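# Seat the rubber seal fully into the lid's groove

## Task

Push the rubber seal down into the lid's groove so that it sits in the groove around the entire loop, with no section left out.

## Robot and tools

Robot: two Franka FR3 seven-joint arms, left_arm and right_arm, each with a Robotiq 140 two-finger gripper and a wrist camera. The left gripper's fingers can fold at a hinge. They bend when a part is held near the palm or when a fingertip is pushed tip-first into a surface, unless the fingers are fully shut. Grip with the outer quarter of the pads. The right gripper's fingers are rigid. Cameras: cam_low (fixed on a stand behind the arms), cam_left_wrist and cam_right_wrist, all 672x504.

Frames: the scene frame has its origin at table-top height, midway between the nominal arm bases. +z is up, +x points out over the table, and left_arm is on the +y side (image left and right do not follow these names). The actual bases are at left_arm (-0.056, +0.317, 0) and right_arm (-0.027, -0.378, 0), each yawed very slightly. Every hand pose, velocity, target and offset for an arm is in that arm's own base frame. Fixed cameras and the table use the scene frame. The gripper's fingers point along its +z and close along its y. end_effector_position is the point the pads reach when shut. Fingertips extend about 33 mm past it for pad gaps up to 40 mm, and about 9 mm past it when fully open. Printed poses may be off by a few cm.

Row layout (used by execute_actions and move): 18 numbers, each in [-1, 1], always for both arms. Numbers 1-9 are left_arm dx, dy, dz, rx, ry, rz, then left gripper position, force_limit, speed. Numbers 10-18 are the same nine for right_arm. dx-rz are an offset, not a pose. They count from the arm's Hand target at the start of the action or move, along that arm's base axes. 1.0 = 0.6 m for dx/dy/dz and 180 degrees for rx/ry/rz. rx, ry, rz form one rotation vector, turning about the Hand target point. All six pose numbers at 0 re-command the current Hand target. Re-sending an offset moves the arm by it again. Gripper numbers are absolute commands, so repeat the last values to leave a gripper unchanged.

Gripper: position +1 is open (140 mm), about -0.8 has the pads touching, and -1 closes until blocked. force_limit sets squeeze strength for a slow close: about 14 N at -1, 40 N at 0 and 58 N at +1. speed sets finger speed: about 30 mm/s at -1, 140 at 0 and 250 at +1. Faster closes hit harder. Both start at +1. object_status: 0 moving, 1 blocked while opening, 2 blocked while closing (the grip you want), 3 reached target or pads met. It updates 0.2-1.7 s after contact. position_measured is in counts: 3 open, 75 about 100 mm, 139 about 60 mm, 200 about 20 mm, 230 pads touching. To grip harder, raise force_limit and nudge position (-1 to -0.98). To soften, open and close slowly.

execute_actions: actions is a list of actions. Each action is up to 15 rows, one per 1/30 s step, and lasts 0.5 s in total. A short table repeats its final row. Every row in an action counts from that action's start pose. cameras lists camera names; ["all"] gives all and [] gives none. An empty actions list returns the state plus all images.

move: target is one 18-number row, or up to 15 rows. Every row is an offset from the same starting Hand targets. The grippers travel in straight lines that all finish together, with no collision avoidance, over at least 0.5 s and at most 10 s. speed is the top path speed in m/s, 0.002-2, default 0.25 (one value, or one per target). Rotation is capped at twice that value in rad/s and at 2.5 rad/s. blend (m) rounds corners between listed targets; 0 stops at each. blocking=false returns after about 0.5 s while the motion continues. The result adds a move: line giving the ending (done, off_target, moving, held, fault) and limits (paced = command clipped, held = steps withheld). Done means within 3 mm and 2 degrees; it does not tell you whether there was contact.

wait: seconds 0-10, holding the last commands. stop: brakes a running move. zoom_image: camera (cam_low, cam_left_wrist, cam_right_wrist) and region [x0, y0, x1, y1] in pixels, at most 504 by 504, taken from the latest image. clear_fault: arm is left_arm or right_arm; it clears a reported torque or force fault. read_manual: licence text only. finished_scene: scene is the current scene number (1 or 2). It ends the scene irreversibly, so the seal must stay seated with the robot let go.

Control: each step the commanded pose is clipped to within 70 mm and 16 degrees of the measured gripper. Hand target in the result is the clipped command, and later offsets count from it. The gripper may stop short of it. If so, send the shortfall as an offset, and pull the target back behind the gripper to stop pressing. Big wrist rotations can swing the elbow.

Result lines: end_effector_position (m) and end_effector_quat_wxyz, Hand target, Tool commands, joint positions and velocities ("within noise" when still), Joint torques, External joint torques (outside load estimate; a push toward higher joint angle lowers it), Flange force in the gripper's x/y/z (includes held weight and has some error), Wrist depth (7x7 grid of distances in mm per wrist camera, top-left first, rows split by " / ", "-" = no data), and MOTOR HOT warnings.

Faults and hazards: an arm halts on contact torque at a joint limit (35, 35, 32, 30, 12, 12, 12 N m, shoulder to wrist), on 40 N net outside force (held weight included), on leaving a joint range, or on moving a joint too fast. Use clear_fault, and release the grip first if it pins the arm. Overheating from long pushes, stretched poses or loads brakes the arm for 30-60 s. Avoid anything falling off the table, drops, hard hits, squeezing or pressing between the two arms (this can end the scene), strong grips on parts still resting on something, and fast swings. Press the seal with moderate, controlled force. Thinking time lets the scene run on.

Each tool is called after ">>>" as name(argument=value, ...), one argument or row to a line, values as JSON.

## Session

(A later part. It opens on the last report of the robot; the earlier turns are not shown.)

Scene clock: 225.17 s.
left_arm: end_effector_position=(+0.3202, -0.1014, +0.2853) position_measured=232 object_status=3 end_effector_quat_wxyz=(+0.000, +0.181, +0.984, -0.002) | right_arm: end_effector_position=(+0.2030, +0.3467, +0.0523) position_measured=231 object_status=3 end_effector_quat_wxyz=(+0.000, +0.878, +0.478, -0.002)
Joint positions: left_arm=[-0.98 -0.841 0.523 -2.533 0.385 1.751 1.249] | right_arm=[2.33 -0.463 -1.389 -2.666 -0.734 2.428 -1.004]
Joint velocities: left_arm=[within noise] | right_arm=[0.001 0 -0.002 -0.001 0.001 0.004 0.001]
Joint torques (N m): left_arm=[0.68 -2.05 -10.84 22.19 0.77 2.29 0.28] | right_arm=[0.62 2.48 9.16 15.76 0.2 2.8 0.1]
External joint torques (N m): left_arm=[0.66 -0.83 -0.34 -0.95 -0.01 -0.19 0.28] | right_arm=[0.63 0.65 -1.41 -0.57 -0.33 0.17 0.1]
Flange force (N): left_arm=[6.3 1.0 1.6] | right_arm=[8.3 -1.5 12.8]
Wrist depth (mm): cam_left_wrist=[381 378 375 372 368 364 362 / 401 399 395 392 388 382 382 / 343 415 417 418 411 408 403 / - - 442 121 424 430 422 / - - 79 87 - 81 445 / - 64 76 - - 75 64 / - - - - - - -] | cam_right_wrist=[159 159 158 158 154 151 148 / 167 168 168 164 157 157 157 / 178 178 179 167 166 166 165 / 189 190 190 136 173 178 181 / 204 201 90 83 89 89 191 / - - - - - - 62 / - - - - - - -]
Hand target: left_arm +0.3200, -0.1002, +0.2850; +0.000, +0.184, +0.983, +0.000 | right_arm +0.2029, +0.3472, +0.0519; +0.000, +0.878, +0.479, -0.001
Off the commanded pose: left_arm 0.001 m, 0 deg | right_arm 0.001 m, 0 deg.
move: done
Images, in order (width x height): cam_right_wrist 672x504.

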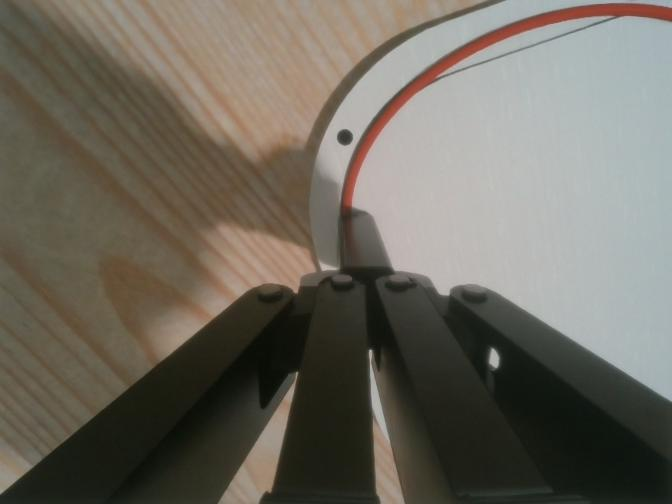

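>>> move(
  target=[
    [0,0,0,0,0,0,-1,-1,-0.3,0,0,0.0117,0,0,0,-0.81,-1,0.2],
    [0,0,0,0,0,0,-1,-1,-0.3,0.0122,0.0169,0.0117,0,0,-0.0772,-0.81,-1,0.2],
    [0,0,0,0,0,0,-1,-1,-0.3,0.0122,0.0169,0.0025,0,0,-0.0772,-0.81,-1,0.2],
    [0,0,0,0,0,0,-1,-1,-0.3,0.0105,0.0187,0.0025,0,0,-0.0772,-0.81,-1,0.2],
    [0,0,0,0,0,0,-1,-1,-0.3,0.0105,0.0187,0,0,0,-0.0772,-0.81,-1,0.2],
  ],
  speed=[0.06,0.06,0.03,0.025,0.025],
  cameras=["cam_right_wrist"],
)

>>> zoom_image(
  camera="cam_right_wrist",
  region=[250, 50, 450, 250],
)

Scene clock: 229.87 s.
left_arm: end_effector_position=(+0.3202, -0.1014, +0.2853) position_measured=232 object_status=3 end_effector_quat_wxyz=(+0.000, +0.181, +0.984, -0.002) | right_arm: end_effector_position=(+0.2094, +0.3577, +0.0520) position_measured=231 object_status=3 end_effector_quat_wxyz=(+0.001, +0.929, +0.371, -0.001)
Joint positions: left_arm=[-0.98 -0.841 0.523 -2.533 0.385 1.751 1.249] | right_arm=[2.365 -0.366 -1.404 -2.64 -0.61 2.479 -0.853]
Joint torques (N m): left_arm=[0.69 -2.05 -10.84 22.19 0.77 2.3 0.29] | right_arm=[0.95 1.26 7.06 16.56 0.8 2.82 0.21]
External joint torques (N m): left_arm=[0.69 -0.77 -0.3 -0.98 -0.01 -0.2 0.29] | right_arm=[0.94 0.66 -1.7 -0.71 0.31 0.18 0.21]
Flange force (N): left_arm=[6.1 1.1 1.7] | right_arm=[0.0 0.0 0.0]
Wrist depth (mm): cam_left_wrist=[384 376 376 374 368 365 359 / 402 399 394 392 390 382 379 / 326 413 419 413 412 405 399 / - - 441 121 427 426 424 / - - 79 87 - 82 445 / - 64 76 - - 75 64 / - - - - - - -] | cam_right_wrist=[158 158 158 159 156 150 149 / 167 167 168 164 157 158 158 / 177 178 178 168 167 167 166 / 189 189 190 122 177 179 179 / 203 200 90 83 89 186 193 / - - - - - - 65 / - - - - - - -]
Hand target: left_arm +0.3200, -0.1002, +0.2850; +0.000, +0.184, +0.983, +0.000 | right_arm +0.2092, +0.3585, +0.0519; +0.000, +0.929, +0.369, -0.001
Off the commanded pose: left_arm 0.001 m, 0 deg | right_arm 0.001 m, 0 deg.
move: done
Images, in order (width x height): cam_right_wrist 672x504.

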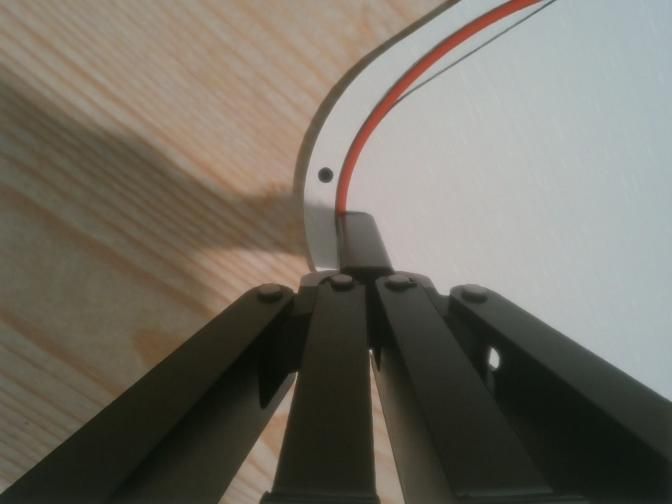

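Scaled by 2.520 from the camera's 672x504 image, which has a finer 960x720 frame.

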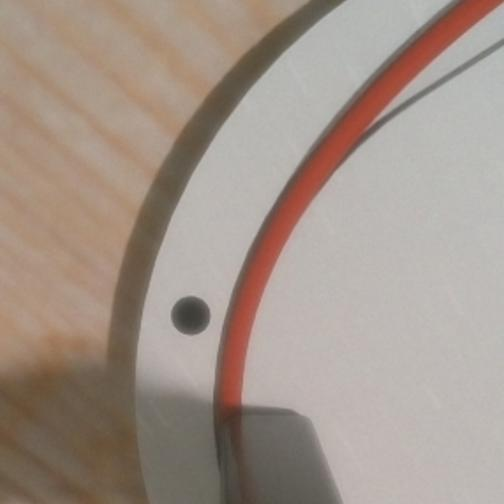

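>>> move(
  target=[
    [0,0,0,0,0,0,-1,-1,-0.3,0,0,0.08,0,0,0,-0.81,-1,0.2],
    [0,0,0,0,0,0,-1,-1,-0.3,0.2013,-0.3475,0.33,0,0,0,-0.81,-1,0.2],
    [0,0,0,0,0,0,-1,-1,-0.3,0.1272,-0.7585,0.3768,0,0,0,-0.81,-1,0.2],
  ],
  speed=[0.1,0.4,0.4],
  blend=[0.02,0.05,0],
)

Scene clock: 235.83 s.
left_arm: end_effector_position=(+0.3202, -0.1014, +0.2853) position_measured=232 object_status=3 end_effector_quat_wxyz=(+0.000, +0.181, +0.984, -0.002) | right_arm: end_effector_position=(+0.2854, -0.0957, +0.2777) position_measured=231 object_status=3 end_effector_quat_wxyz=(-0.001, +0.930, +0.367, -0.001)
Joint positions: left_arm=[-0.98 -0.841 0.523 -2.533 0.385 1.751 1.249] | right_arm=[1.065 -1.49 -0.784 -2.54 -0.84 1.23 -1.694]
Joint velocities: left_arm=[within noise] | right_arm=[0 0 -0.002 0 0.001 -0.001 -0.005]
Joint torques (N m): left_arm=[0.71 -2.06 -10.89 22.19 0.76 2.31 0.29] | right_arm=[0.48 14.85 17.7 13.21 0.55 2.37 -0.1]
External joint torques (N m): left_arm=[0.74 -0.81 -0.35 -0.93 -0.01 -0.18 0.29] | right_arm=[0.48 -1.29 0.04 -0.24 -0.3 -0.27 -0.1]
Flange force (N): left_arm=[6.2 1.1 1.6] | right_arm=[-2.4 -0.4 2.1]
Wrist depth (mm): cam_left_wrist=[378 378 374 373 368 366 359 / 401 395 393 392 385 385 381 / 408 409 416 411 411 404 399 / 446 422 441 121 422 427 422 / 456 - 79 87 - 82 446 / - 64 76 - - 75 64 / - - - - - - -] | cam_right_wrist=[368 361 359 361 359 362 359 / 384 381 377 381 380 381 377 / 407 404 406 403 404 404 404 / 415 423 429 122 431 429 1306 / 308 374 89 83 89 449 1437 / - - - - - - 65 / - - - - - - -]
Hand target: left_arm +0.3200, -0.1002, +0.2850; +0.000, +0.184, +0.983, +0.000 | right_arm +0.2855, -0.0966, +0.2780; +0.000, +0.929, +0.369, -0.001
Off the commanded pose: left_arm 0.001 m, 0 deg | right_arm 0.001 m, 0 deg.
move: done; limits=paced

>>> move(
  target=[
    [-0.033,-0.1667,-0.0583,0,0,0.639,-1,-1,-0.3,0,0,0,0,0,0,-0.81,-1,0.2],
    [-0.1157,-0.3908,-0.3333,0,0,-0.722,-1,-1,-0.3,0,0,0,0,0,0,-0.81,-1,0.2],
  ],
  speed=[0.6,0.6],
  blend=[0.05,0],
  cameras=["cam_left_wrist"],
)

>>> zoom_image(
  camera="cam_left_wrist",
  region=[260, 60, 460, 260],
)

Scene clock: 243.03 s.
left_arm: end_effector_position=(+0.2510, -0.3343, +0.0852) position_measured=232 object_status=3 end_effector_quat_wxyz=(-0.001, +0.970, +0.245, +0.001) | right_arm: end_effector_position=(+0.2854, -0.0957, +0.2777) position_measured=231 object_status=3 end_effector_quat_wxyz=(-0.001, +0.930, +0.368, -0.001)
Joint positions: left_arm=[0.391 -0.656 -1.365 -2.586 -0.848 2.225 -2.383] | right_arm=[1.065 -1.49 -0.784 -2.54 -0.84 1.229 -1.697]
Joint velocities: left_arm=[0.001 -0.001 0.001 -0.001 -0.002 -0.001 -0.006] | right_arm=[within noise]
Joint torques (N m): left_arm=[1.09 3.61 14.45 16.31 0.43 2.39 -0.19] | right_arm=[-0.07 15.53 17.74 13.22 0.73 2.56 -0.14]
External joint torques (N m): left_arm=[1.13 -1.72 -0.61 0.07 -0.33 -0.22 -0.19] | right_arm=[-0.02 -0.53 0.05 -0.29 -0.12 -0.08 -0.14]
Flange force (N): left_arm=[0.7 4.3 2.1] | right_arm=[-1.8 -0.6 1.5]
Wrist depth (mm): cam_left_wrist=[197 196 195 194 190 182 181 / 207 207 206 203 193 192 192 / 222 221 219 213 205 204 205 / 236 235 233 147 216 220 213 / 252 247 79 87 - 81 234 / - 64 76 - - 75 - / - - - - - - -] | cam_right_wrist=[368 360 361 360 358 359 361 / 384 384 377 381 382 380 381 / 407 404 406 404 407 406 405 / 389 421 433 122 431 428 1261 / 308 377 89 83 89 95 1400 / - - - - - - 65 / - - - - - - -]
Hand target: left_arm +0.2506, -0.3347, +0.0850; +0.000, +0.968, +0.249, +0.000 | right_arm +0.2855, -0.0966, +0.2780; +0.000, +0.929, +0.369, -0.001
Off the commanded pose: left_arm 0.001 m, 1 deg | right_arm 0.001 m, 0 deg.
move: done; limits=paced
Images, in order (width x height): cam_left_wrist 672x504.

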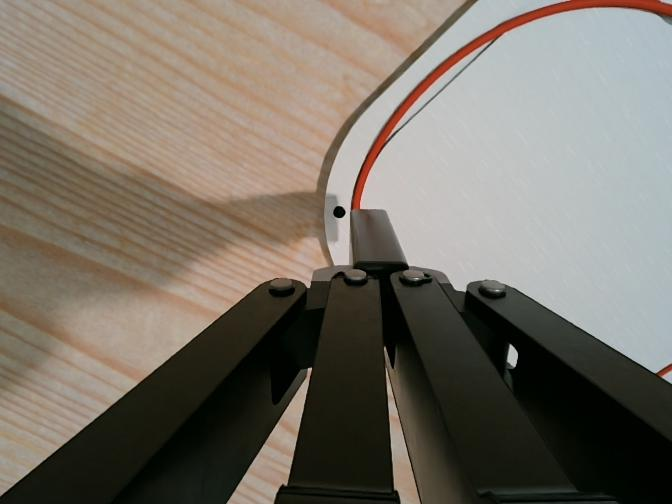

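Scaled by 2.520 from the camera's 672x504 image, which has a finer 960x720 frame.

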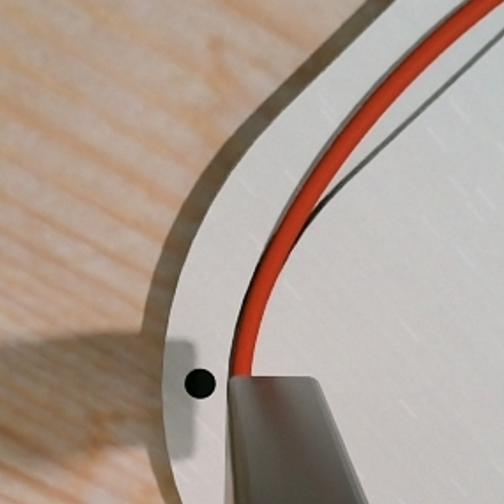

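>>> move(
  target=[
    [-0.0032,0.0058,-0.05,0,0,0,-1,-1,-0.3,0,0,0,0,0,0,-0.81,-1,0.2],
    [-0.0032,0.0058,-0.0617,0,0,0,-1,-1,-0.3,0,0,0,0,0,0,-0.81,-1,0.2],
  ],
  speed=[0.1,0.02],
)

Scene clock: 245.30 s.
left_arm: end_effector_position=(+0.2486, -0.3309, +0.0485) position_measured=232 object_status=3 end_effector_quat_wxyz=(-0.002, +0.968, +0.250, +0.001) | right_arm: end_effector_position=(+0.2854, -0.0957, +0.2777) position_measured=231 object_status=3 end_effector_quat_wxyz=(-0.001, +0.930, +0.368, -0.001)
Joint positions: left_arm=[0.486 -0.606 -1.511 -2.61 -0.9 2.333 -2.371] | right_arm=[1.065 -1.49 -0.784 -2.54 -0.84 1.229 -1.697]
Joint velocities: left_arm=[-0.001 0 -0.001 -0.001 0 0.005 0.001] | right_arm=[within noise]
Joint torques (N m): left_arm=[1.14 6.34 13.64 14.3 0.39 2.92 0.3] | right_arm=[-0.05 15.59 17.7 13.16 0.75 2.54 -0.1]
External joint torques (N m): left_arm=[1.09 -0.79 -0.64 -0.52 -0.29 0.31 0.3] | right_arm=[0.06 -0.49 0 -0.34 -0.09 -0.1 -0.1]
Flange force (N): left_arm=[3.1 4.4 7.8] | right_arm=[-1.5 -0.6 1.5]
Wrist depth (mm): cam_left_wrist=[164 164 163 162 160 149 149 / 174 173 171 171 162 158 158 / 184 184 183 177 169 169 166 / 197 196 195 147 177 179 177 / 210 206 79 87 - 81 190 / - 64 76 - - 75 64 / - - - - - - -] | cam_right_wrist=[365 357 358 359 362 359 359 / 379 384 382 383 380 379 382 / 408 403 404 404 401 404 398 / 388 418 435 122 435 427 1268 / 307 373 89 83 89 453 1306 / - - - - - - 65 / - - - - - - -]
Hand target: left_arm +0.2486, -0.3312, +0.0480; +0.000, +0.968, +0.249, +0.000 | right_arm +0.2855, -0.0966, +0.2780; +0.000, +0.929, +0.369, -0.001
Off the commanded pose: left_arm 0.001 m, 0 deg | right_arm 0.001 m, 0 deg.
move: done

>>> move(
  target=[0,0,0,0,0,0,-1,-1,-0.3,0,0,0,0,0,0,-0.81,-1,0.2],
  cameras=["cam_left_wrist"],
)

>>> zoom_image(
  camera="cam_left_wrist",
  region=[260, 60, 460, 260],
)

Scene clock: 245.93 s.
left_arm: end_effector_position=(+0.2487, -0.3313, +0.0485) position_measured=232 object_status=3 end_effector_quat_wxyz=(-0.001, +0.968, +0.250, +0.001) | right_arm: end_effector_position=(+0.2854, -0.0957, +0.2777) position_measured=231 object_status=3 end_effector_quat_wxyz=(-0.001, +0.930, +0.368, -0.001)
Joint positions: left_arm=[0.486 -0.604 -1.511 -2.61 -0.9 2.335 -2.371] | right_arm=[1.065 -1.49 -0.784 -2.54 -0.84 1.229 -1.697]
Joint torques (N m): left_arm=[0.91 6.4 13.89 14.24 0.64 2.9 0.23] | right_arm=[-0.08 15.54 17.69 13.21 0.74 2.55 -0.11]
External joint torques (N m): left_arm=[0.94 -0.65 -0.34 -0.78 -0.05 0.26 0.23] | right_arm=[-0.04 -0.5 0.11 -0.3 -0.1 -0.08 -0.11]
Flange force (N): left_arm=[2.6 2.3 5.5] | right_arm=[-1.7 -0.7 1.3]
Wrist depth (mm): cam_left_wrist=[164 164 162 162 160 150 149 / 173 173 172 171 160 158 158 / 184 183 183 177 169 168 167 / 196 196 195 147 177 179 178 / 210 207 79 87 - 81 187 / - 64 76 - - 75 64 / - - - - - - -] | cam_right_wrist=[363 358 360 358 359 357 357 / 381 383 380 378 377 379 382 / 402 407 401 406 404 408 401 / 389 418 432 122 432 429 1356 / 307 375 89 83 89 90 1356 / - - - - - - 65 / - - - - - - -]
Hand target: left_arm +0.2486, -0.3312, +0.0480; +0.000, +0.968, +0.249, +0.000 | right_arm +0.2855, -0.0966, +0.2780; +0.000, +0.929, +0.369, -0.001
Off the commanded pose: left_arm 0.001 m, 0 deg | right_arm 0.001 m, 0 deg.
move: done
Images, in order (width x height): cam_left_wrist 672x504.

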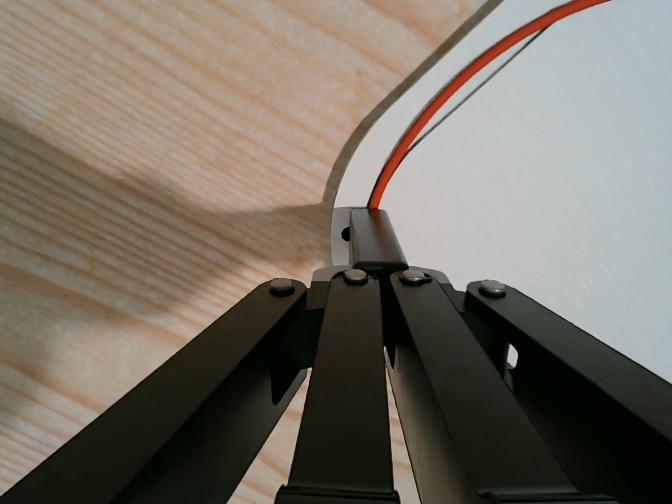

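Scaled by 2.520 from the camera's 672x504 image, which has a finer 960x720 frame.

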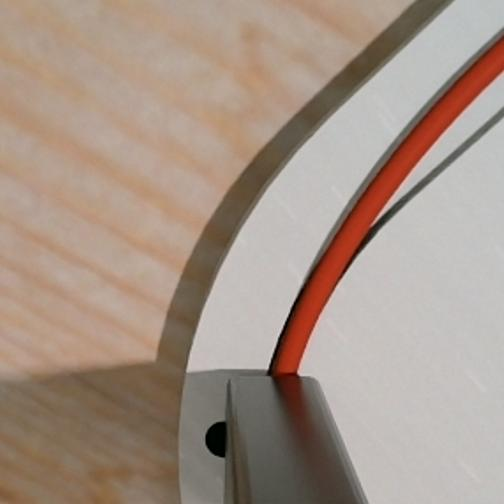

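>>> move(
  target=[
    [0,0,-0.0017,0,0,0,-1,-1,-0.3,0,0,0,0,0,0,-0.81,-1,0.2],
    [0,0,0.013,0,0,0,-1,-1,-0.3,0,0,0,0,0,0,-0.81,-1,0.2],
    [-0.0152,-0.0105,0.013,0,0,0.061,-1,-1,-0.3,0,0,0,0,0,0,-0.81,-1,0.2],
    [-0.0152,-0.0105,-0.0017,0,0,0.061,-1,-1,-0.3,0,0,0,0,0,0,-0.81,-1,0.2],
  ],
  speed=[0.02,0.06,0.06,0.025],
  cameras=["cam_left_wrist"],
)

>>> zoom_image(
  camera="cam_left_wrist",
  region=[260, 60, 460, 260],
)

Scene clock: 250.37 s.
left_arm: end_effector_position=(+0.2393, -0.3366, +0.0473) position_measured=232 object_status=3 end_effector_quat_wxyz=(-0.002, +0.941, +0.339, +0.001) | right_arm: end_effector_position=(+0.2854, -0.0957, +0.2777) position_measured=231 object_status=3 end_effector_quat_wxyz=(-0.001, +0.930, +0.368, -0.001)
Joint positions: left_arm=[0.472 -0.676 -1.523 -2.603 -0.966 2.283 -2.54] | right_arm=[1.065 -1.49 -0.784 -2.54 -0.84 1.229 -1.697]
Joint velocities: left_arm=[-0.001 0 -0.003 0.001 -0.003 0.005 -0.001] | right_arm=[within noise]
Joint torques (N m): left_arm=[0.96 7.46 15.19 13.83 0.31 2.94 0.04] | right_arm=[-0.09 15.61 17.73 13.24 0.74 2.56 -0.16]
External joint torques (N m): left_arm=[1.09 -1.1 -0.42 -0.36 -0.41 0.35 0.04] | right_arm=[-0.02 -0.41 0.09 -0.22 -0.1 -0.07 -0.16]
Flange force (N): left_arm=[1.6 4.2 6.1] | right_arm=[-1.5 -0.4 1.0]
Wrist depth (mm): cam_left_wrist=[164 164 163 161 160 152 149 / 173 173 171 171 161 158 157 / 183 182 183 179 168 168 166 / 195 195 194 147 177 178 177 / 210 206 79 87 - 81 189 / - 64 76 - - 75 64 / - - - - - - -] | cam_right_wrist=[363 360 359 359 359 359 358 / 381 383 382 377 377 382 379 / 404 404 406 403 404 406 402 / 392 419 435 122 430 435 1299 / 306 376 89 83 89 450 1409 / - - - - - - 65 / - - - - - - -]
Hand target: left_arm +0.2395, -0.3375, +0.0470; +0.000, +0.940, +0.341, +0.000 | right_arm +0.2855, -0.0966, +0.2780; +0.000, +0.929, +0.369, -0.001
Off the commanded pose: left_arm 0.001 m, 0 deg | right_arm 0.001 m, 0 deg.
move: done
Images, in order (width x height): cam_left_wrist 672x504.

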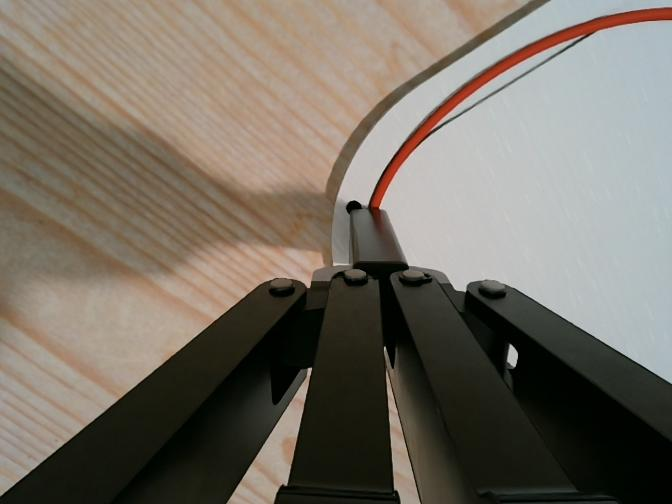

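Scaled by 2.520 from the camera's 672x504 image, which has a finer 960x720 frame.

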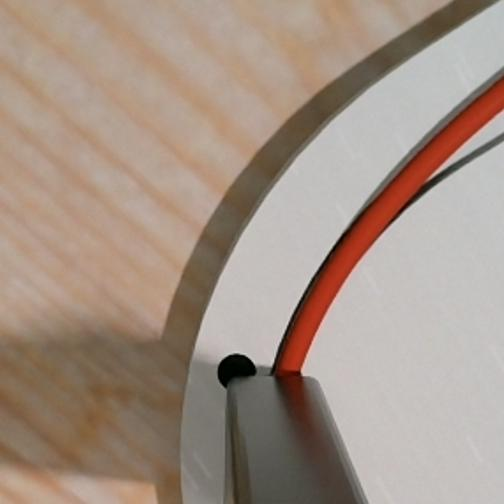

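>>> move(
  target=[
    [0,0,0.015,0,0,0,-1,-1,-0.3,0,0,0,0,0,0,-0.81,-1,0.2],
    [0.0358,0.0172,0.015,0,0,-0.138,-1,-1,-0.3,0,0,0,0,0,0,-0.81,-1,0.2],
    [0.0358,0.0172,0.0005,0,0,-0.138,-1,-1,-0.3,0,0,0,0,0,0,-0.81,-1,0.2],
  ],
  speed=[0.06,0.1,0.03],
  cameras=["cam_left_wrist"],
)

>>> zoom_image(
  camera="cam_left_wrist",
  region=[260, 60, 460, 260],
)

Scene clock: 255.00 s.
left_arm: end_effector_position=(+0.2606, -0.3271, +0.0477) position_measured=232 object_status=3 end_effector_quat_wxyz=(-0.001, +0.991, +0.133, +0.000) | right_arm: end_effector_position=(+0.2854, -0.0957, +0.2777) position_measured=231 object_status=3 end_effector_quat_wxyz=(-0.001, +0.930, +0.368, -0.001)
Joint positions: left_arm=[0.52 -0.493 -1.51 -2.611 -0.784 2.411 -2.179] | right_arm=[1.065 -1.49 -0.784 -2.54 -0.84 1.229 -1.697]
Joint velocities: left_arm=[0.001 0 -0.001 -0.001 0 0.004 0.001] | right_arm=[within noise]
Joint torques (N m): left_arm=[1.29 4.53 11.41 15.43 0.58 3.05 0.34] | right_arm=[-0.06 15.52 17.67 13.21 0.77 2.54 -0.07]
External joint torques (N m): left_arm=[1.33 -0.72 -0.51 -0.62 -0.05 0.42 0.34] | right_arm=[-0.1 -0.59 0.06 -0.21 -0.08 -0.09 -0.07]
Flange force (N): left_arm=[5.6 4.9 9.7] | right_arm=[-1.9 -0.7 1.3]
Wrist depth (mm): cam_left_wrist=[163 162 161 161 155 148 148 / 172 172 170 169 158 157 156 / 183 182 182 176 167 164 166 / 195 194 192 147 175 175 176 / 209 205 79 87 - 81 188 / - 64 76 - - 75 64 / - - - - - - -] | cam_right_wrist=[368 362 360 360 361 359 360 / 379 383 381 381 376 381 379 / 407 402 406 405 402 405 404 / 388 422 435 122 433 432 1253 / 307 375 89 83 89 446 1391 / - - - - - - 65 / - - - - - - -]
Hand target: left_arm +0.2610, -0.3272, +0.0473; +0.000, +0.991, +0.131, +0.000 | right_arm +0.2855, -0.0966, +0.2780; +0.000, +0.929, +0.369, -0.001
Off the commanded pose: left_arm 0.001 m, 0 deg | right_arm 0.001 m, 0 deg.
move: done
Images, in order (width x height): cam_left_wrist 672x504.

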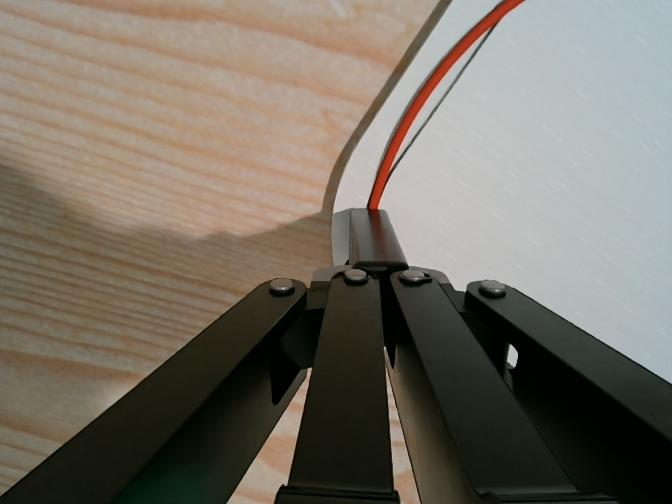

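Scaled by 2.520 from the camera's 672x504 image, which has a finer 960x720 frame.

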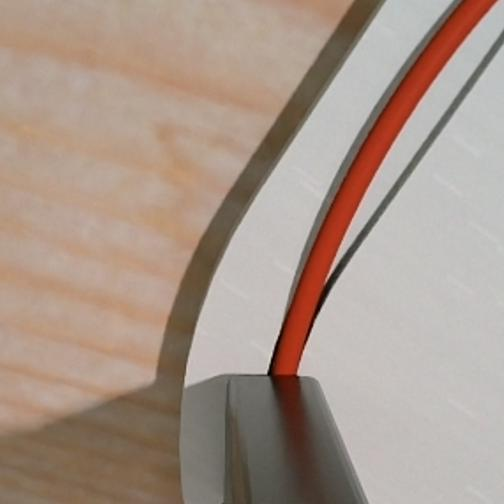

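>>> move(
  target=[
    [0,0,0.012,0,0,0,-1,-1,-0.3,0,0,0,0,0,0,-0.81,-1,0.2],
    [0.0218,0.0052,0.012,0,0,-0.111,-1,-1,-0.3,0,0,0,0,0,0,-0.81,-1,0.2],
    [0.0218,0.0052,0.0025,0,0,-0.111,-1,-1,-0.3,0,0,0,0,0,0,-0.81,-1,0.2],
    [0.0213,-0.0007,0.0025,0,0,-0.111,-1,-1,-0.3,0,0,0,0,0,0,-0.81,-1,0.2],
    [0.0213,-0.0007,0.012,0,0,-0.111,-1,-1,-0.3,0,0,0,0,0,0,-0.81,-1,0.2],
    [0.0217,0.0027,0.012,0,0,-0.111,-1,-1,-0.3,0,0,0,0,0,0,-0.81,-1,0.2],
    [0.0217,0.0027,-0.0003,0,0,-0.111,-1,-1,-0.3,0,0,0,0,0,0,-0.81,-1,0.2],
  ],
  speed=[0.06,0.06,0.03,0.025,0.05,0.05,0.03],
  cameras=["cam_left_wrist"],
)

>>> zoom_image(
  camera="cam_left_wrist",
  region=[260, 60, 460, 260],
)

Scene clock: 261.83 s.
left_arm: end_effector_position=(+0.2731, -0.3263, +0.0478) position_measured=232 object_status=3 end_effector_quat_wxyz=(+0.000, +0.999, -0.041, -0.001) | right_arm: end_effector_position=(+0.2854, -0.0957, +0.2777) position_measured=231 object_status=3 end_effector_quat_wxyz=(-0.001, +0.930, +0.368, -0.001)
Joint positions: left_arm=[0.556 -0.353 -1.505 -2.609 -0.608 2.491 -1.927] | right_arm=[1.065 -1.49 -0.784 -2.54 -0.84 1.229 -1.697]
Joint torques (N m): left_arm=[1.6 1.92 7.94 15.64 0.47 3.45 0.24] | right_arm=[-0.04 15.47 17.71 13.16 0.75 2.56 -0.14]
External joint torques (N m): left_arm=[1.48 -0.96 -1.04 -1.58 -0.08 0.8 0.24] | right_arm=[-0.06 -0.6 0.08 -0.29 -0.09 -0.08 -0.14]
Flange force (N): left_arm=[0.0 0.0 0.0] | right_arm=[-2.0 -0.7 1.5]
Wrist depth (mm): cam_left_wrist=[161 161 160 157 148 147 147 / 172 170 169 167 157 156 156 / 181 182 180 175 166 166 165 / 195 194 192 147 175 177 175 / 208 204 79 87 - 81 186 / - 64 76 - - 75 64 / - - - - - - -] | cam_right_wrist=[363 360 360 358 360 355 357 / 383 385 386 378 380 382 380 / 407 404 406 405 401 401 404 / 386 419 435 122 433 431 1283 / 308 375 89 83 89 90 1409 / - - - - - - 65 / - - - - - - -]
Hand target: left_arm +0.2740, -0.3256, +0.0471; +0.000, +0.999, -0.043, +0.000 | right_arm +0.2855, -0.0966, +0.2780; +0.000, +0.929, +0.369, -0.001
Off the commanded pose: left_arm 0.001 m, 0 deg | right_arm 0.001 m, 0 deg.
move: done
Images, in order (width x height): cam_left_wrist 672x504.

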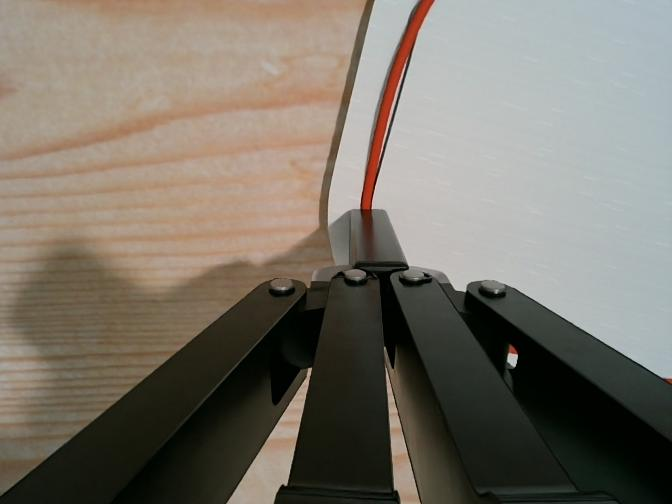

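Scaled by 2.520 from the camera's 672x504 image, which has a finer 960x720 frame.

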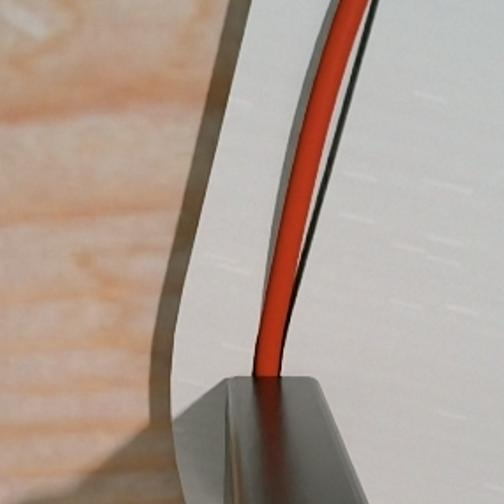

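>>> move(
  target=[
    [0,0,0.063,0,0,0,-1,-1,-0.3,0,0,0,0,0,0,-0.81,-1,0.2],
    [-0.039,-0.0152,0.0632,0,0,0.188,-1,-1,-0.3,0,0,0,0,0,0,-0.81,-1,0.2],
    [0.0433,0.2093,0.3382,0,0,-0.451,-1,-1,-0.3,0,0,0,0,0,0,-0.81,-1,0.2],
    [0.0767,0.3757,0.3965,0,0,0.91,-1,-1,-0.3,0,0,0,0,0,0,-0.81,-1,0.2],
    [0.0517,-0.1823,0.4165,0,0,0.91,-1,-1,-0.3,0,0,0,0,0,0,-0.81,-1,0.2],
  ],
  speed=[0.15,0.3,0.6,0.6,0.5],
  blend=[0.02,0.02,0.05,0.02,0],
  cameras=["cam_left_wrist"],
)

>>> zoom_image(
  camera="cam_left_wrist",
  region=[210, 20, 490, 270],
)

Scene clock: 270.67 s.
left_arm: end_effector_position=(+0.3063, -0.4349, +0.2982) position_measured=232 object_status=3 end_effector_quat_wxyz=(+0.002, +0.181, +0.984, -0.001) | right_arm: end_effector_position=(+0.2854, -0.0957, +0.2777) position_measured=231 object_status=3 end_effector_quat_wxyz=(-0.001, +0.930, +0.368, -0.001)
Joint positions: left_arm=[-1.358 -0.104 0.383 -1.978 0.043 1.886 0.944] | right_arm=[1.065 -1.49 -0.784 -2.54 -0.84 1.229 -1.697]
Joint velocities: left_arm=[0.001 -0.002 -0.001 -0.002 -0.001 0 0.005] | right_arm=[within noise]
Joint torques (N m): left_arm=[0.65 -25.13 -1.46 24.82 0.33 2.27 0.34] | right_arm=[-0.04 15.53 17.7 13.21 0.75 2.54 -0.13]
External joint torques (N m): left_arm=[0.66 1.38 -0.11 -0.13 -0.41 -0.25 0.34] | right_arm=[-0.02 -0.57 0.04 -0.25 -0.1 -0.1 -0.13]
Flange force (N): left_arm=[-4.7 -2.0 0.2] | right_arm=[-1.8 -0.6 1.4]
Wrist depth (mm): cam_left_wrist=[388 387 385 380 378 378 376 / 413 411 399 405 389 404 401 / 436 431 422 417 422 426 418 / 466 459 453 121 438 448 446 / 496 489 79 87 - 81 465 / - 64 76 - - 75 64 / - - - - - - -] | cam_right_wrist=[350 357 359 362 357 356 358 / 380 377 383 376 377 378 379 / 404 408 404 403 403 404 401 / 384 423 434 122 430 431 1283 / 308 375 89 83 89 95 1382 / - - - - - - - / - - - - - - -]
Hand target: left_arm +0.3050, -0.4349, +0.2970; +0.000, +0.184, +0.983, +0.000 | right_arm +0.2855, -0.0966, +0.2780; +0.000, +0.929, +0.369, -0.001
Off the commanded pose: left_arm 0.002 m, 0 deg | right_arm 0.001 m, 0 deg.
move: done; blend cut to 0.0189 m at target 1; limits=paced
Images, in order (width x height): cam_left_wrist 672x504.

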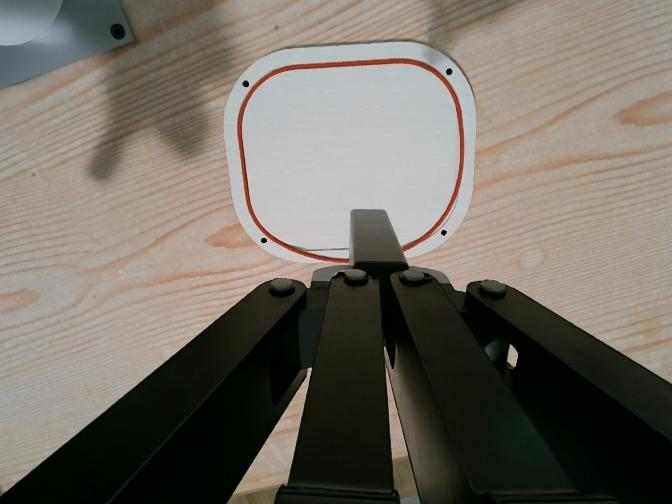

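Scaled by 1.800 from the camera's 672x504 image, which has a finer 960x720 frame.

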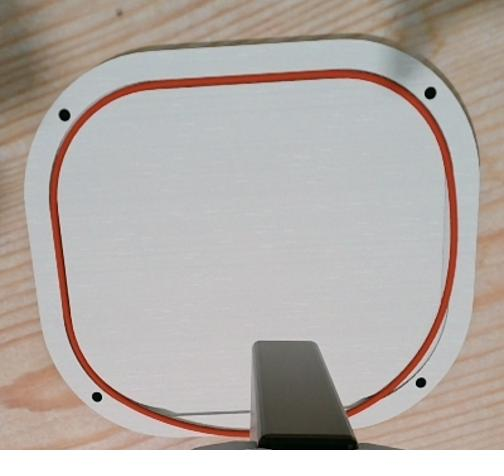

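>>> move(
  target=[
    [-0.02,0.0833,-0.0833,0,0,0.5,-1,-1,-0.3,0,0,0,0,0,0,-0.81,-1,0.2],
    [-0.0315,0.1808,-0.3533,0,0,-0.994,-1,-1,-0.3,0,0,0,0,0,0,-0.81,-1,0.2],
  ],
  speed=[0.6,0.6],
  blend=[0.05,0],
  cameras=["cam_left_wrist"],
)

>>> zoom_image(
  camera="cam_left_wrist",
  region=[260, 60, 460, 260],
)

Scene clock: 276.80 s.
left_arm: end_effector_position=(+0.2863, -0.3277, +0.0861) position_measured=232 object_status=3 end_effector_quat_wxyz=(+0.002, +0.984, -0.176, +0.001) | right_arm: end_effector_position=(+0.2854, -0.0957, +0.2777) position_measured=231 object_status=3 end_effector_quat_wxyz=(-0.001, +0.930, +0.368, -0.001)
Joint positions: left_arm=[-0.841 -0.118 -0.011 -2.598 -0.006 2.485 -2.063] | right_arm=[1.065 -1.49 -0.784 -2.54 -0.84 1.229 -1.697]
Joint velocities: left_arm=[0 -0.001 0 0 0.002 -0.001 -0.005] | right_arm=[within noise]
Joint torques (N m): left_arm=[1.12 -23.15 -0.69 20.53 0.85 2.39 -0.19] | right_arm=[-0.06 15.59 17.75 13.18 0.75 2.55 -0.08]
External joint torques (N m): left_arm=[1.04 1.31 -0.68 -0.17 0.28 -0.27 -0.19] | right_arm=[-0.11 -0.53 0.1 -0.25 -0.1 -0.09 -0.08]
Flange force (N): left_arm=[2.8 1.6 2.4] | right_arm=[-1.9 -0.7 1.3]
Wrist depth (mm): cam_left_wrist=[193 194 192 186 182 181 182 / 206 204 204 194 192 192 191 / 219 218 217 205 202 203 203 / 233 233 231 147 214 216 217 / 249 245 79 87 - 81 244 / - 64 76 - - 75 64 / - - - - - - -] | cam_right_wrist=[359 361 360 359 356 361 357 / 384 379 384 380 384 381 380 / 402 405 405 401 402 400 402 / 390 419 433 123 431 431 1291 / 307 377 89 83 89 449 1551 / - - - - - - 65 / - - - - - - -]
Hand target: left_arm +0.2861, -0.3265, +0.0850; +0.000, +0.985, -0.174, +0.000 | right_arm +0.2855, -0.0966, +0.2780; +0.000, +0.929, +0.369, -0.001
Off the commanded pose: left_arm 0.002 m, 0 deg | right_arm 0.001 m, 0 deg.
move: done; limits=paced
Images, in order (width x height): cam_left_wrist 672x504.

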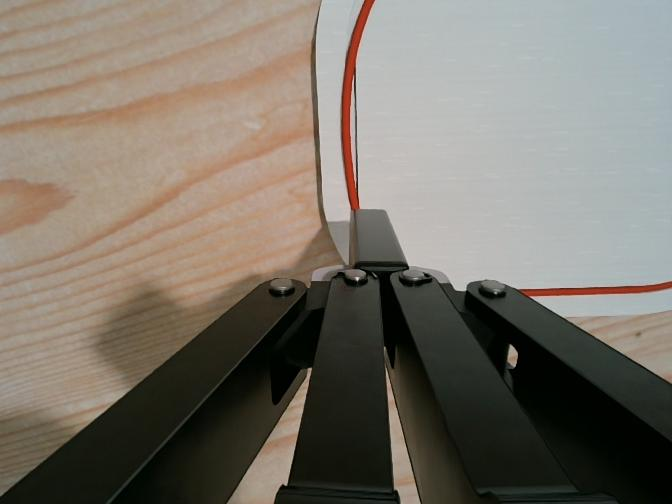

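Scaled by 2.520 from the camera's 672x504 image, which has a finer 960x720 frame.

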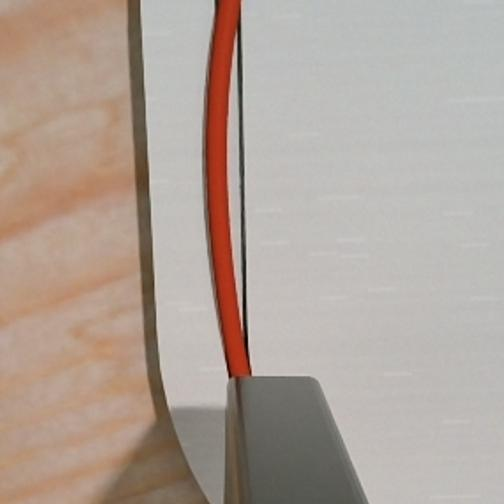

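>>> move(
  target=[
    [0.0122,0.0043,-0.055,0,0,0,-1,-1,-0.3,0,0,0,0,0,0,-0.81,-1,0.2],
    [0.0122,0.0043,-0.0675,0,0,0,-1,-1,-0.3,0,0,0,0,0,0,-0.81,-1,0.2],
  ],
  speed=[0.12,0.03],
  cameras=["cam_left_wrist"],
)

>>> zoom_image(
  camera="cam_left_wrist",
  region=[260, 60, 460, 260],
)

Scene clock: 278.70 s.
left_arm: end_effector_position=(+0.2932, -0.3260, +0.0483) position_measured=232 object_status=3 end_effector_quat_wxyz=(+0.002, +0.985, -0.171, +0.001) | right_arm: end_effector_position=(+0.2854, -0.0957, +0.2777) position_measured=231 object_status=3 end_effector_quat_wxyz=(-0.001, +0.930, +0.368, -0.001)
Joint positions: left_arm=[-0.834 -0.015 -0.004 -2.604 -0.003 2.593 -2.062] | right_arm=[1.065 -1.49 -0.784 -2.54 -0.84 1.229 -1.697]
Joint torques (N m): left_arm=[0.98 -22.19 0.15 17.4 0.77 3.68 0.3] | right_arm=[-0.05 15.52 17.72 13.16 0.77 2.54 -0.14]
External joint torques (N m): left_arm=[1 4.15 0.19 -1.68 0.28 1.04 0.3] | right_arm=[-0.01 -0.53 0.08 -0.31 -0.08 -0.1 -0.14]
Flange force (N): left_arm=[4.7 0.2 14.4] | right_arm=[-1.8 -0.7 1.3]
Wrist depth (mm): cam_left_wrist=[161 160 160 153 149 147 147 / 170 169 169 161 157 156 155 / 181 180 180 175 167 165 165 / 193 193 193 147 175 177 176 / 207 204 79 87 - 81 186 / - 64 76 - - 75 - / - - - - - - -] | cam_right_wrist=[363 358 358 360 359 359 358 / 384 382 380 383 379 382 378 / 404 406 406 405 401 402 404 / 388 419 429 122 433 434 1253 / 307 375 89 83 89 450 1400 / - - - - - - 65 / - - - - - - -]
Hand target: left_arm +0.2934, -0.3239, +0.0445; +0.000, +0.985, -0.174, +0.000 | right_arm +0.2855, -0.0966, +0.2780; +0.000, +0.929, +0.369, -0.001
Off the commanded pose: left_arm 0.004 m, 0 deg | right_arm 0.001 m, 0 deg.
move: off_target (left_arm)
Images, in order (width x height): cam_left_wrist 672x504.

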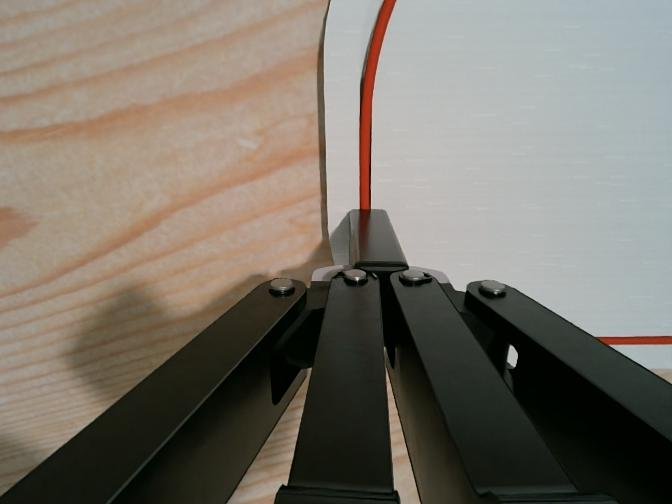

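Scaled by 2.520 from the camera's 672x504 image, which has a finer 960x720 frame.

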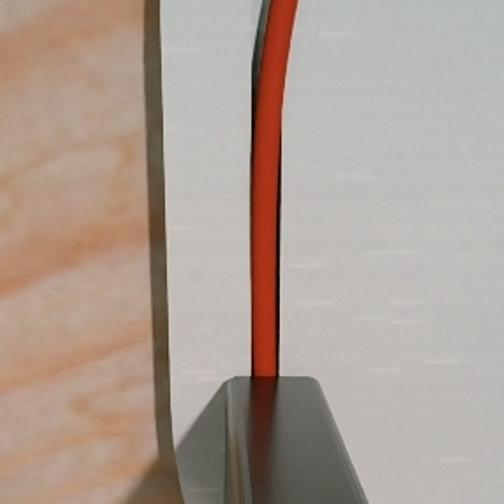

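>>> move(
  target=[
    [0,0,0.01,0,0,0,-1,-1,-0.3,0,0,0,0,0,0,-0.81,-1,0.2],
    [0.0217,-0.0063,0.01,0,0,0,-1,-1,-0.3,0,0,0,0,0,0,-0.81,-1,0.2],
    [0.0217,-0.0063,0,0,0,0,-1,-1,-0.3,0,0,0,0,0,0,-0.81,-1,0.2],
    [0.0217,-0.0063,0.01,0,0,0,-1,-1,-0.3,0,0,0,0,0,0,-0.81,-1,0.2],
    [0.0432,-0.0133,0.01,0,0,0,-1,-1,-0.3,0,0,0,0,0,0,-0.81,-1,0.2],
    [0.0432,-0.0133,0,0,0,0,-1,-1,-0.3,0,0,0,0,0,0,-0.81,-1,0.2],
  ],
  speed=[0.06,0.06,0.025,0.06,0.06,0.025],
  cameras=["cam_left_wrist"],
)

>>> zoom_image(
  camera="cam_left_wrist",
  region=[260, 60, 460, 260],
)

Scene clock: 282.07 s.
left_arm: end_effector_position=(+0.3191, -0.3338, +0.0482) position_measured=232 object_status=3 end_effector_quat_wxyz=(+0.001, +0.985, -0.171, +0.001) | right_arm: end_effector_position=(+0.2854, -0.0957, +0.2777) position_measured=231 object_status=3 end_effector_quat_wxyz=(-0.001, +0.930, +0.368, -0.001)
Joint positions: left_arm=[-0.819 0.043 0.012 -2.529 -0.002 2.575 -2.032] | right_arm=[1.065 -1.49 -0.784 -2.54 -0.84 1.229 -1.697]
Joint velocities: left_arm=[0.001 0.001 0 0.001 0 0.004 0.003] | right_arm=[within noise]
Joint torques (N m): left_arm=[1.44 -24.27 0.67 18.02 0.62 3.43 0.26] | right_arm=[-0.04 15.47 17.71 13.13 0.77 2.56 -0.15]
External joint torques (N m): left_arm=[1.39 4.64 0.57 -1.43 0.13 0.77 0.26] | right_arm=[0.01 -0.58 0.1 -0.37 -0.07 -0.07 -0.15]
Flange force (N): left_arm=[6.5 0.2 14.0] | right_arm=[-1.9 -0.9 1.5]
Wrist depth (mm): cam_left_wrist=[161 161 160 157 148 148 147 / 171 169 169 165 155 156 156 / 181 180 180 175 167 166 165 / 193 193 190 147 175 177 176 / 208 203 79 87 - 81 187 / - 64 76 - - 75 64 / - - - - - - -] | cam_right_wrist=[363 364 360 359 358 358 358 / 383 381 382 383 379 377 375 / 402 407 405 406 402 406 403 / 390 419 432 122 431 430 1291 / 308 372 89 83 89 449 1418 / - - - - - - 65 / - - - - - - -]
Hand target: left_arm +0.3194, -0.3319, +0.0445; +0.000, +0.985, -0.174, +0.000 | right_arm +0.2855, -0.0966, +0.2780; +0.000, +0.929, +0.369, -0.001
Off the commanded pose: left_arm 0.004 m, 0 deg | right_arm 0.001 m, 0 deg.
move: off_target (left_arm)
Images, in order (width x height): cam_left_wrist 672x504.

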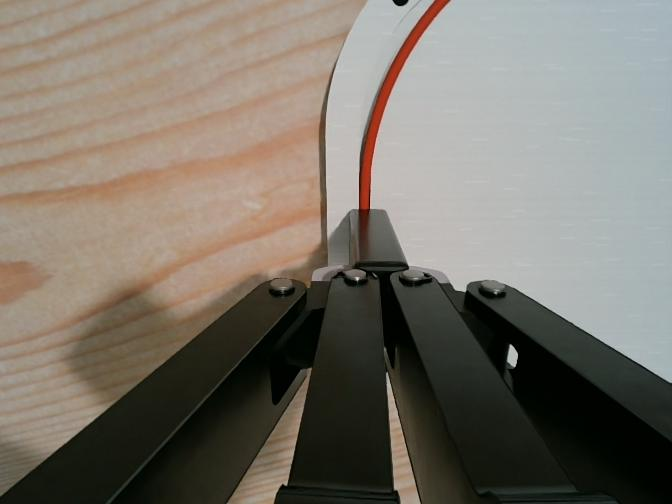

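Scaled by 2.520 from the camera's 672x504 image, which has a finer 960x720 frame.

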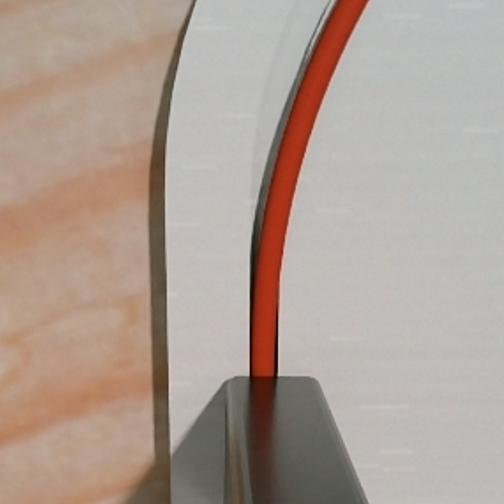

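>>> move(
  target=[
    [0,0,0.01,0,0,0,-1,-1,-0.3,0,0,0,0,0,0,-0.81,-1,0.2],
    [0.0222,-0.0053,0.01,0,0,0,-1,-1,-0.3,0,0,0,0,0,0,-0.81,-1,0.2],
    [0.0222,-0.0053,0,0,0,0,-1,-1,-0.3,0,0,0,0,0,0,-0.81,-1,0.2],
  ],
  speed=[0.06,0.06,0.025],
  cameras=["cam_left_wrist"],
)

>>> zoom_image(
  camera="cam_left_wrist",
  region=[260, 60, 460, 260],
)

Scene clock: 284.03 s.
left_arm: end_effector_position=(+0.3325, -0.3369, +0.0483) position_measured=232 object_status=3 end_effector_quat_wxyz=(+0.001, +0.985, -0.172, +0.001) | right_arm: end_effector_position=(+0.2854, -0.0957, +0.2777) position_measured=231 object_status=3 end_effector_quat_wxyz=(-0.001, +0.930, +0.368, -0.001)
Joint positions: left_arm=[-0.811 0.071 0.019 -2.49 -0.002 2.565 -2.015] | right_arm=[1.065 -1.49 -0.784 -2.54 -0.84 1.229 -1.697]
Joint velocities: left_arm=[0 0 -0.001 0 0 0.004 0.004] | right_arm=[within noise]
Joint torques (N m): left_arm=[1.41 -25.59 0.68 18.19 0.64 3.4 0.28] | right_arm=[-0.12 15.54 17.7 13.21 0.77 2.56 -0.14]
External joint torques (N m): left_arm=[1.36 4.39 0.53 -1.46 0.13 0.73 0.28] | right_arm=[-0.09 -0.49 0.08 -0.31 -0.08 -0.08 -0.14]
Flange force (N): left_arm=[5.8 -0.2 12.9] | right_arm=[-1.9 -0.7 1.4]
Wrist depth (mm): cam_left_wrist=[161 160 160 158 149 148 147 / 171 171 170 165 157 156 156 / 182 181 180 175 167 165 165 / 193 193 192 147 174 176 175 / 208 204 79 87 - 81 186 / - 64 76 - - 75 - / - - - - - - -] | cam_right_wrist=[367 363 359 360 359 357 360 / 379 380 379 378 380 379 377 / 411 399 404 406 404 401 403 / 388 421 427 122 429 430 1306 / 310 375 89 83 89 96 1391 / - - - - - - 65 / - - - - - - -]
Hand target: left_arm +0.3327, -0.3350, +0.0445; +0.000, +0.985, -0.174, +0.000 | right_arm +0.2855, -0.0966, +0.2780; +0.000, +0.929, +0.369, -0.001
Off the commanded pose: left_arm 0.004 m, 0 deg | right_arm 0.001 m, 0 deg.
move: off_target (left_arm)
Images, in order (width x height): cam_left_wrist 672x504.

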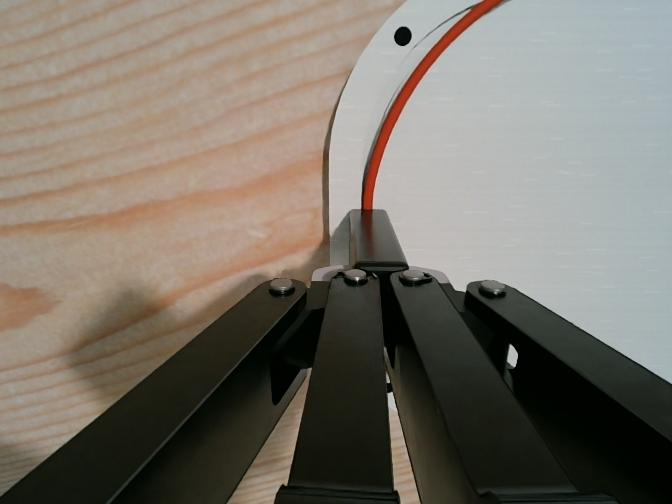

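Scaled by 2.520 from the camera's 672x504 image, which has a finer 960x720 frame.

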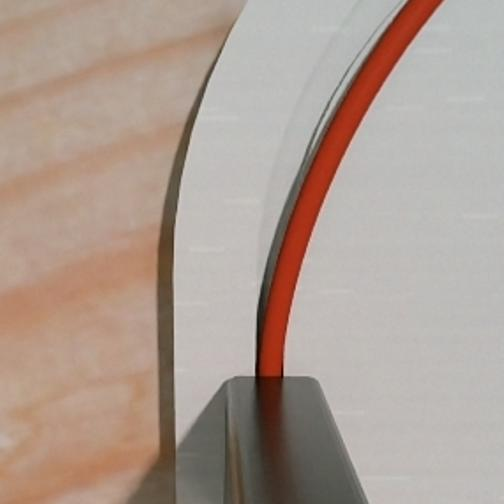

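>>> move(
  target=[
    [0,0,0.01,0,0,0,-1,-1,-0.3,0,0,0,0,0,0,-0.81,-1,0.2],
    [0.0195,-0.009,0.01,0,0,-0.033,-1,-1,-0.3,0,0,0,0,0,0,-0.81,-1,0.2],
    [0.0195,-0.009,0.005,0,0,-0.033,-1,-1,-0.3,0,0,0,0,0,0,-0.81,-1,0.2],
    [0.0222,-0.0037,0.005,0,0,-0.033,-1,-1,-0.3,0,0,0,0,0,0,-0.81,-1,0.2],
    [0.0222,-0.0037,0.011,0,0,-0.033,-1,-1,-0.3,0,0,0,0,0,0,-0.81,-1,0.2],
    [0.0207,-0.0067,0.011,0,0,-0.033,-1,-1,-0.3,0,0,0,0,0,0,-0.81,-1,0.2],
    [0.0207,-0.0067,0,0,0,-0.033,-1,-1,-0.3,0,0,0,0,0,0,-0.81,-1,0.2],
  ],
  speed=[0.06,0.06,0.03,0.025,0.05,0.05,0.03],
  cameras=["cam_left_wrist"],
)

>>> zoom_image(
  camera="cam_left_wrist",
  region=[260, 60, 460, 260],
)

Scene clock: 288.27 s.
left_arm: end_effector_position=(+0.3463, -0.3395, +0.0483) position_measured=232 object_status=3 end_effector_quat_wxyz=(+0.001, +0.975, -0.223, +0.002) | right_arm: end_effector_position=(+0.2854, -0.0957, +0.2777) position_measured=231 object_status=3 end_effector_quat_wxyz=(-0.001, +0.930, +0.368, -0.001)
Joint positions: left_arm=[-0.795 0.099 0.019 -2.451 -0.002 2.554 -1.895] | right_arm=[1.065 -1.49 -0.784 -2.54 -0.84 1.229 -1.697]
Joint velocities: left_arm=[0.002 -0.001 0 0 0 0.004 -0.001] | right_arm=[within noise]
Joint torques (N m): left_arm=[1.08 -26.94 0 18.37 0.56 3.47 0.15] | right_arm=[-0.04 15.56 17.71 13.22 0.75 2.55 -0.13]
External joint torques (N m): left_arm=[1.04 4.06 -0.2 -1.34 0.05 0.8 0.15] | right_arm=[-0.02 -0.51 0.08 -0.26 -0.1 -0.09 -0.13]
Flange force (N): left_arm=[4.7 0.1 11.9] | right_arm=[-1.7 -0.6 1.2]
Wrist depth (mm): cam_left_wrist=[161 161 160 159 150 148 147 / 170 170 169 165 156 156 155 / 182 180 180 175 167 166 165 / 193 193 192 147 176 177 176 / 208 204 79 87 - 81 188 / - 64 76 - - 75 64 / - - - - - - -] | cam_right_wrist=[361 359 357 362 358 357 361 / 382 384 382 378 380 379 377 / 411 408 398 404 406 402 404 / 390 419 432 122 426 433 1299 / 308 376 89 83 89 89 1364 / - - - - - - 62 / - - - - - - -]
Hand target: left_arm +0.3451, -0.3391, +0.0445; +0.000, +0.974, -0.225, +0.000 | right_arm +0.2855, -0.0966, +0.2780; +0.000, +0.929, +0.369, -0.001
Off the commanded pose: left_arm 0.004 m, 0 deg | right_arm 0.001 m, 0 deg.
move: off_target (left_arm)
Images, in order (width x height): cam_left_wrist 672x504.

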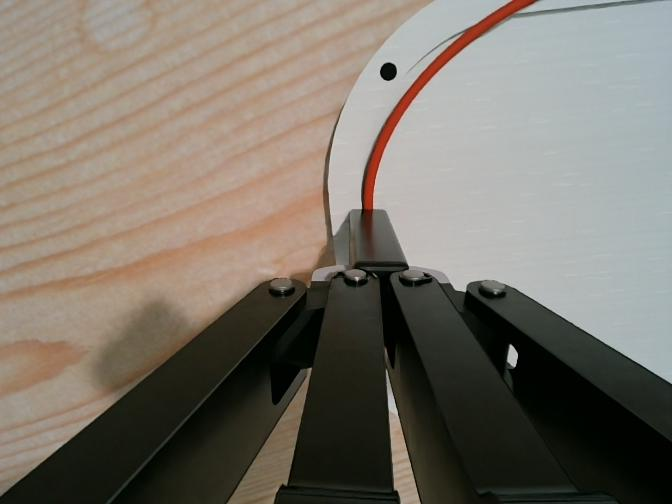

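Scaled by 2.520 from the camera's 672x504 image, which has a finer 960x720 frame.

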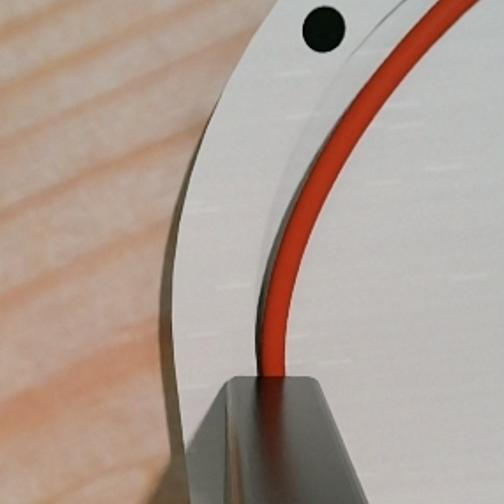

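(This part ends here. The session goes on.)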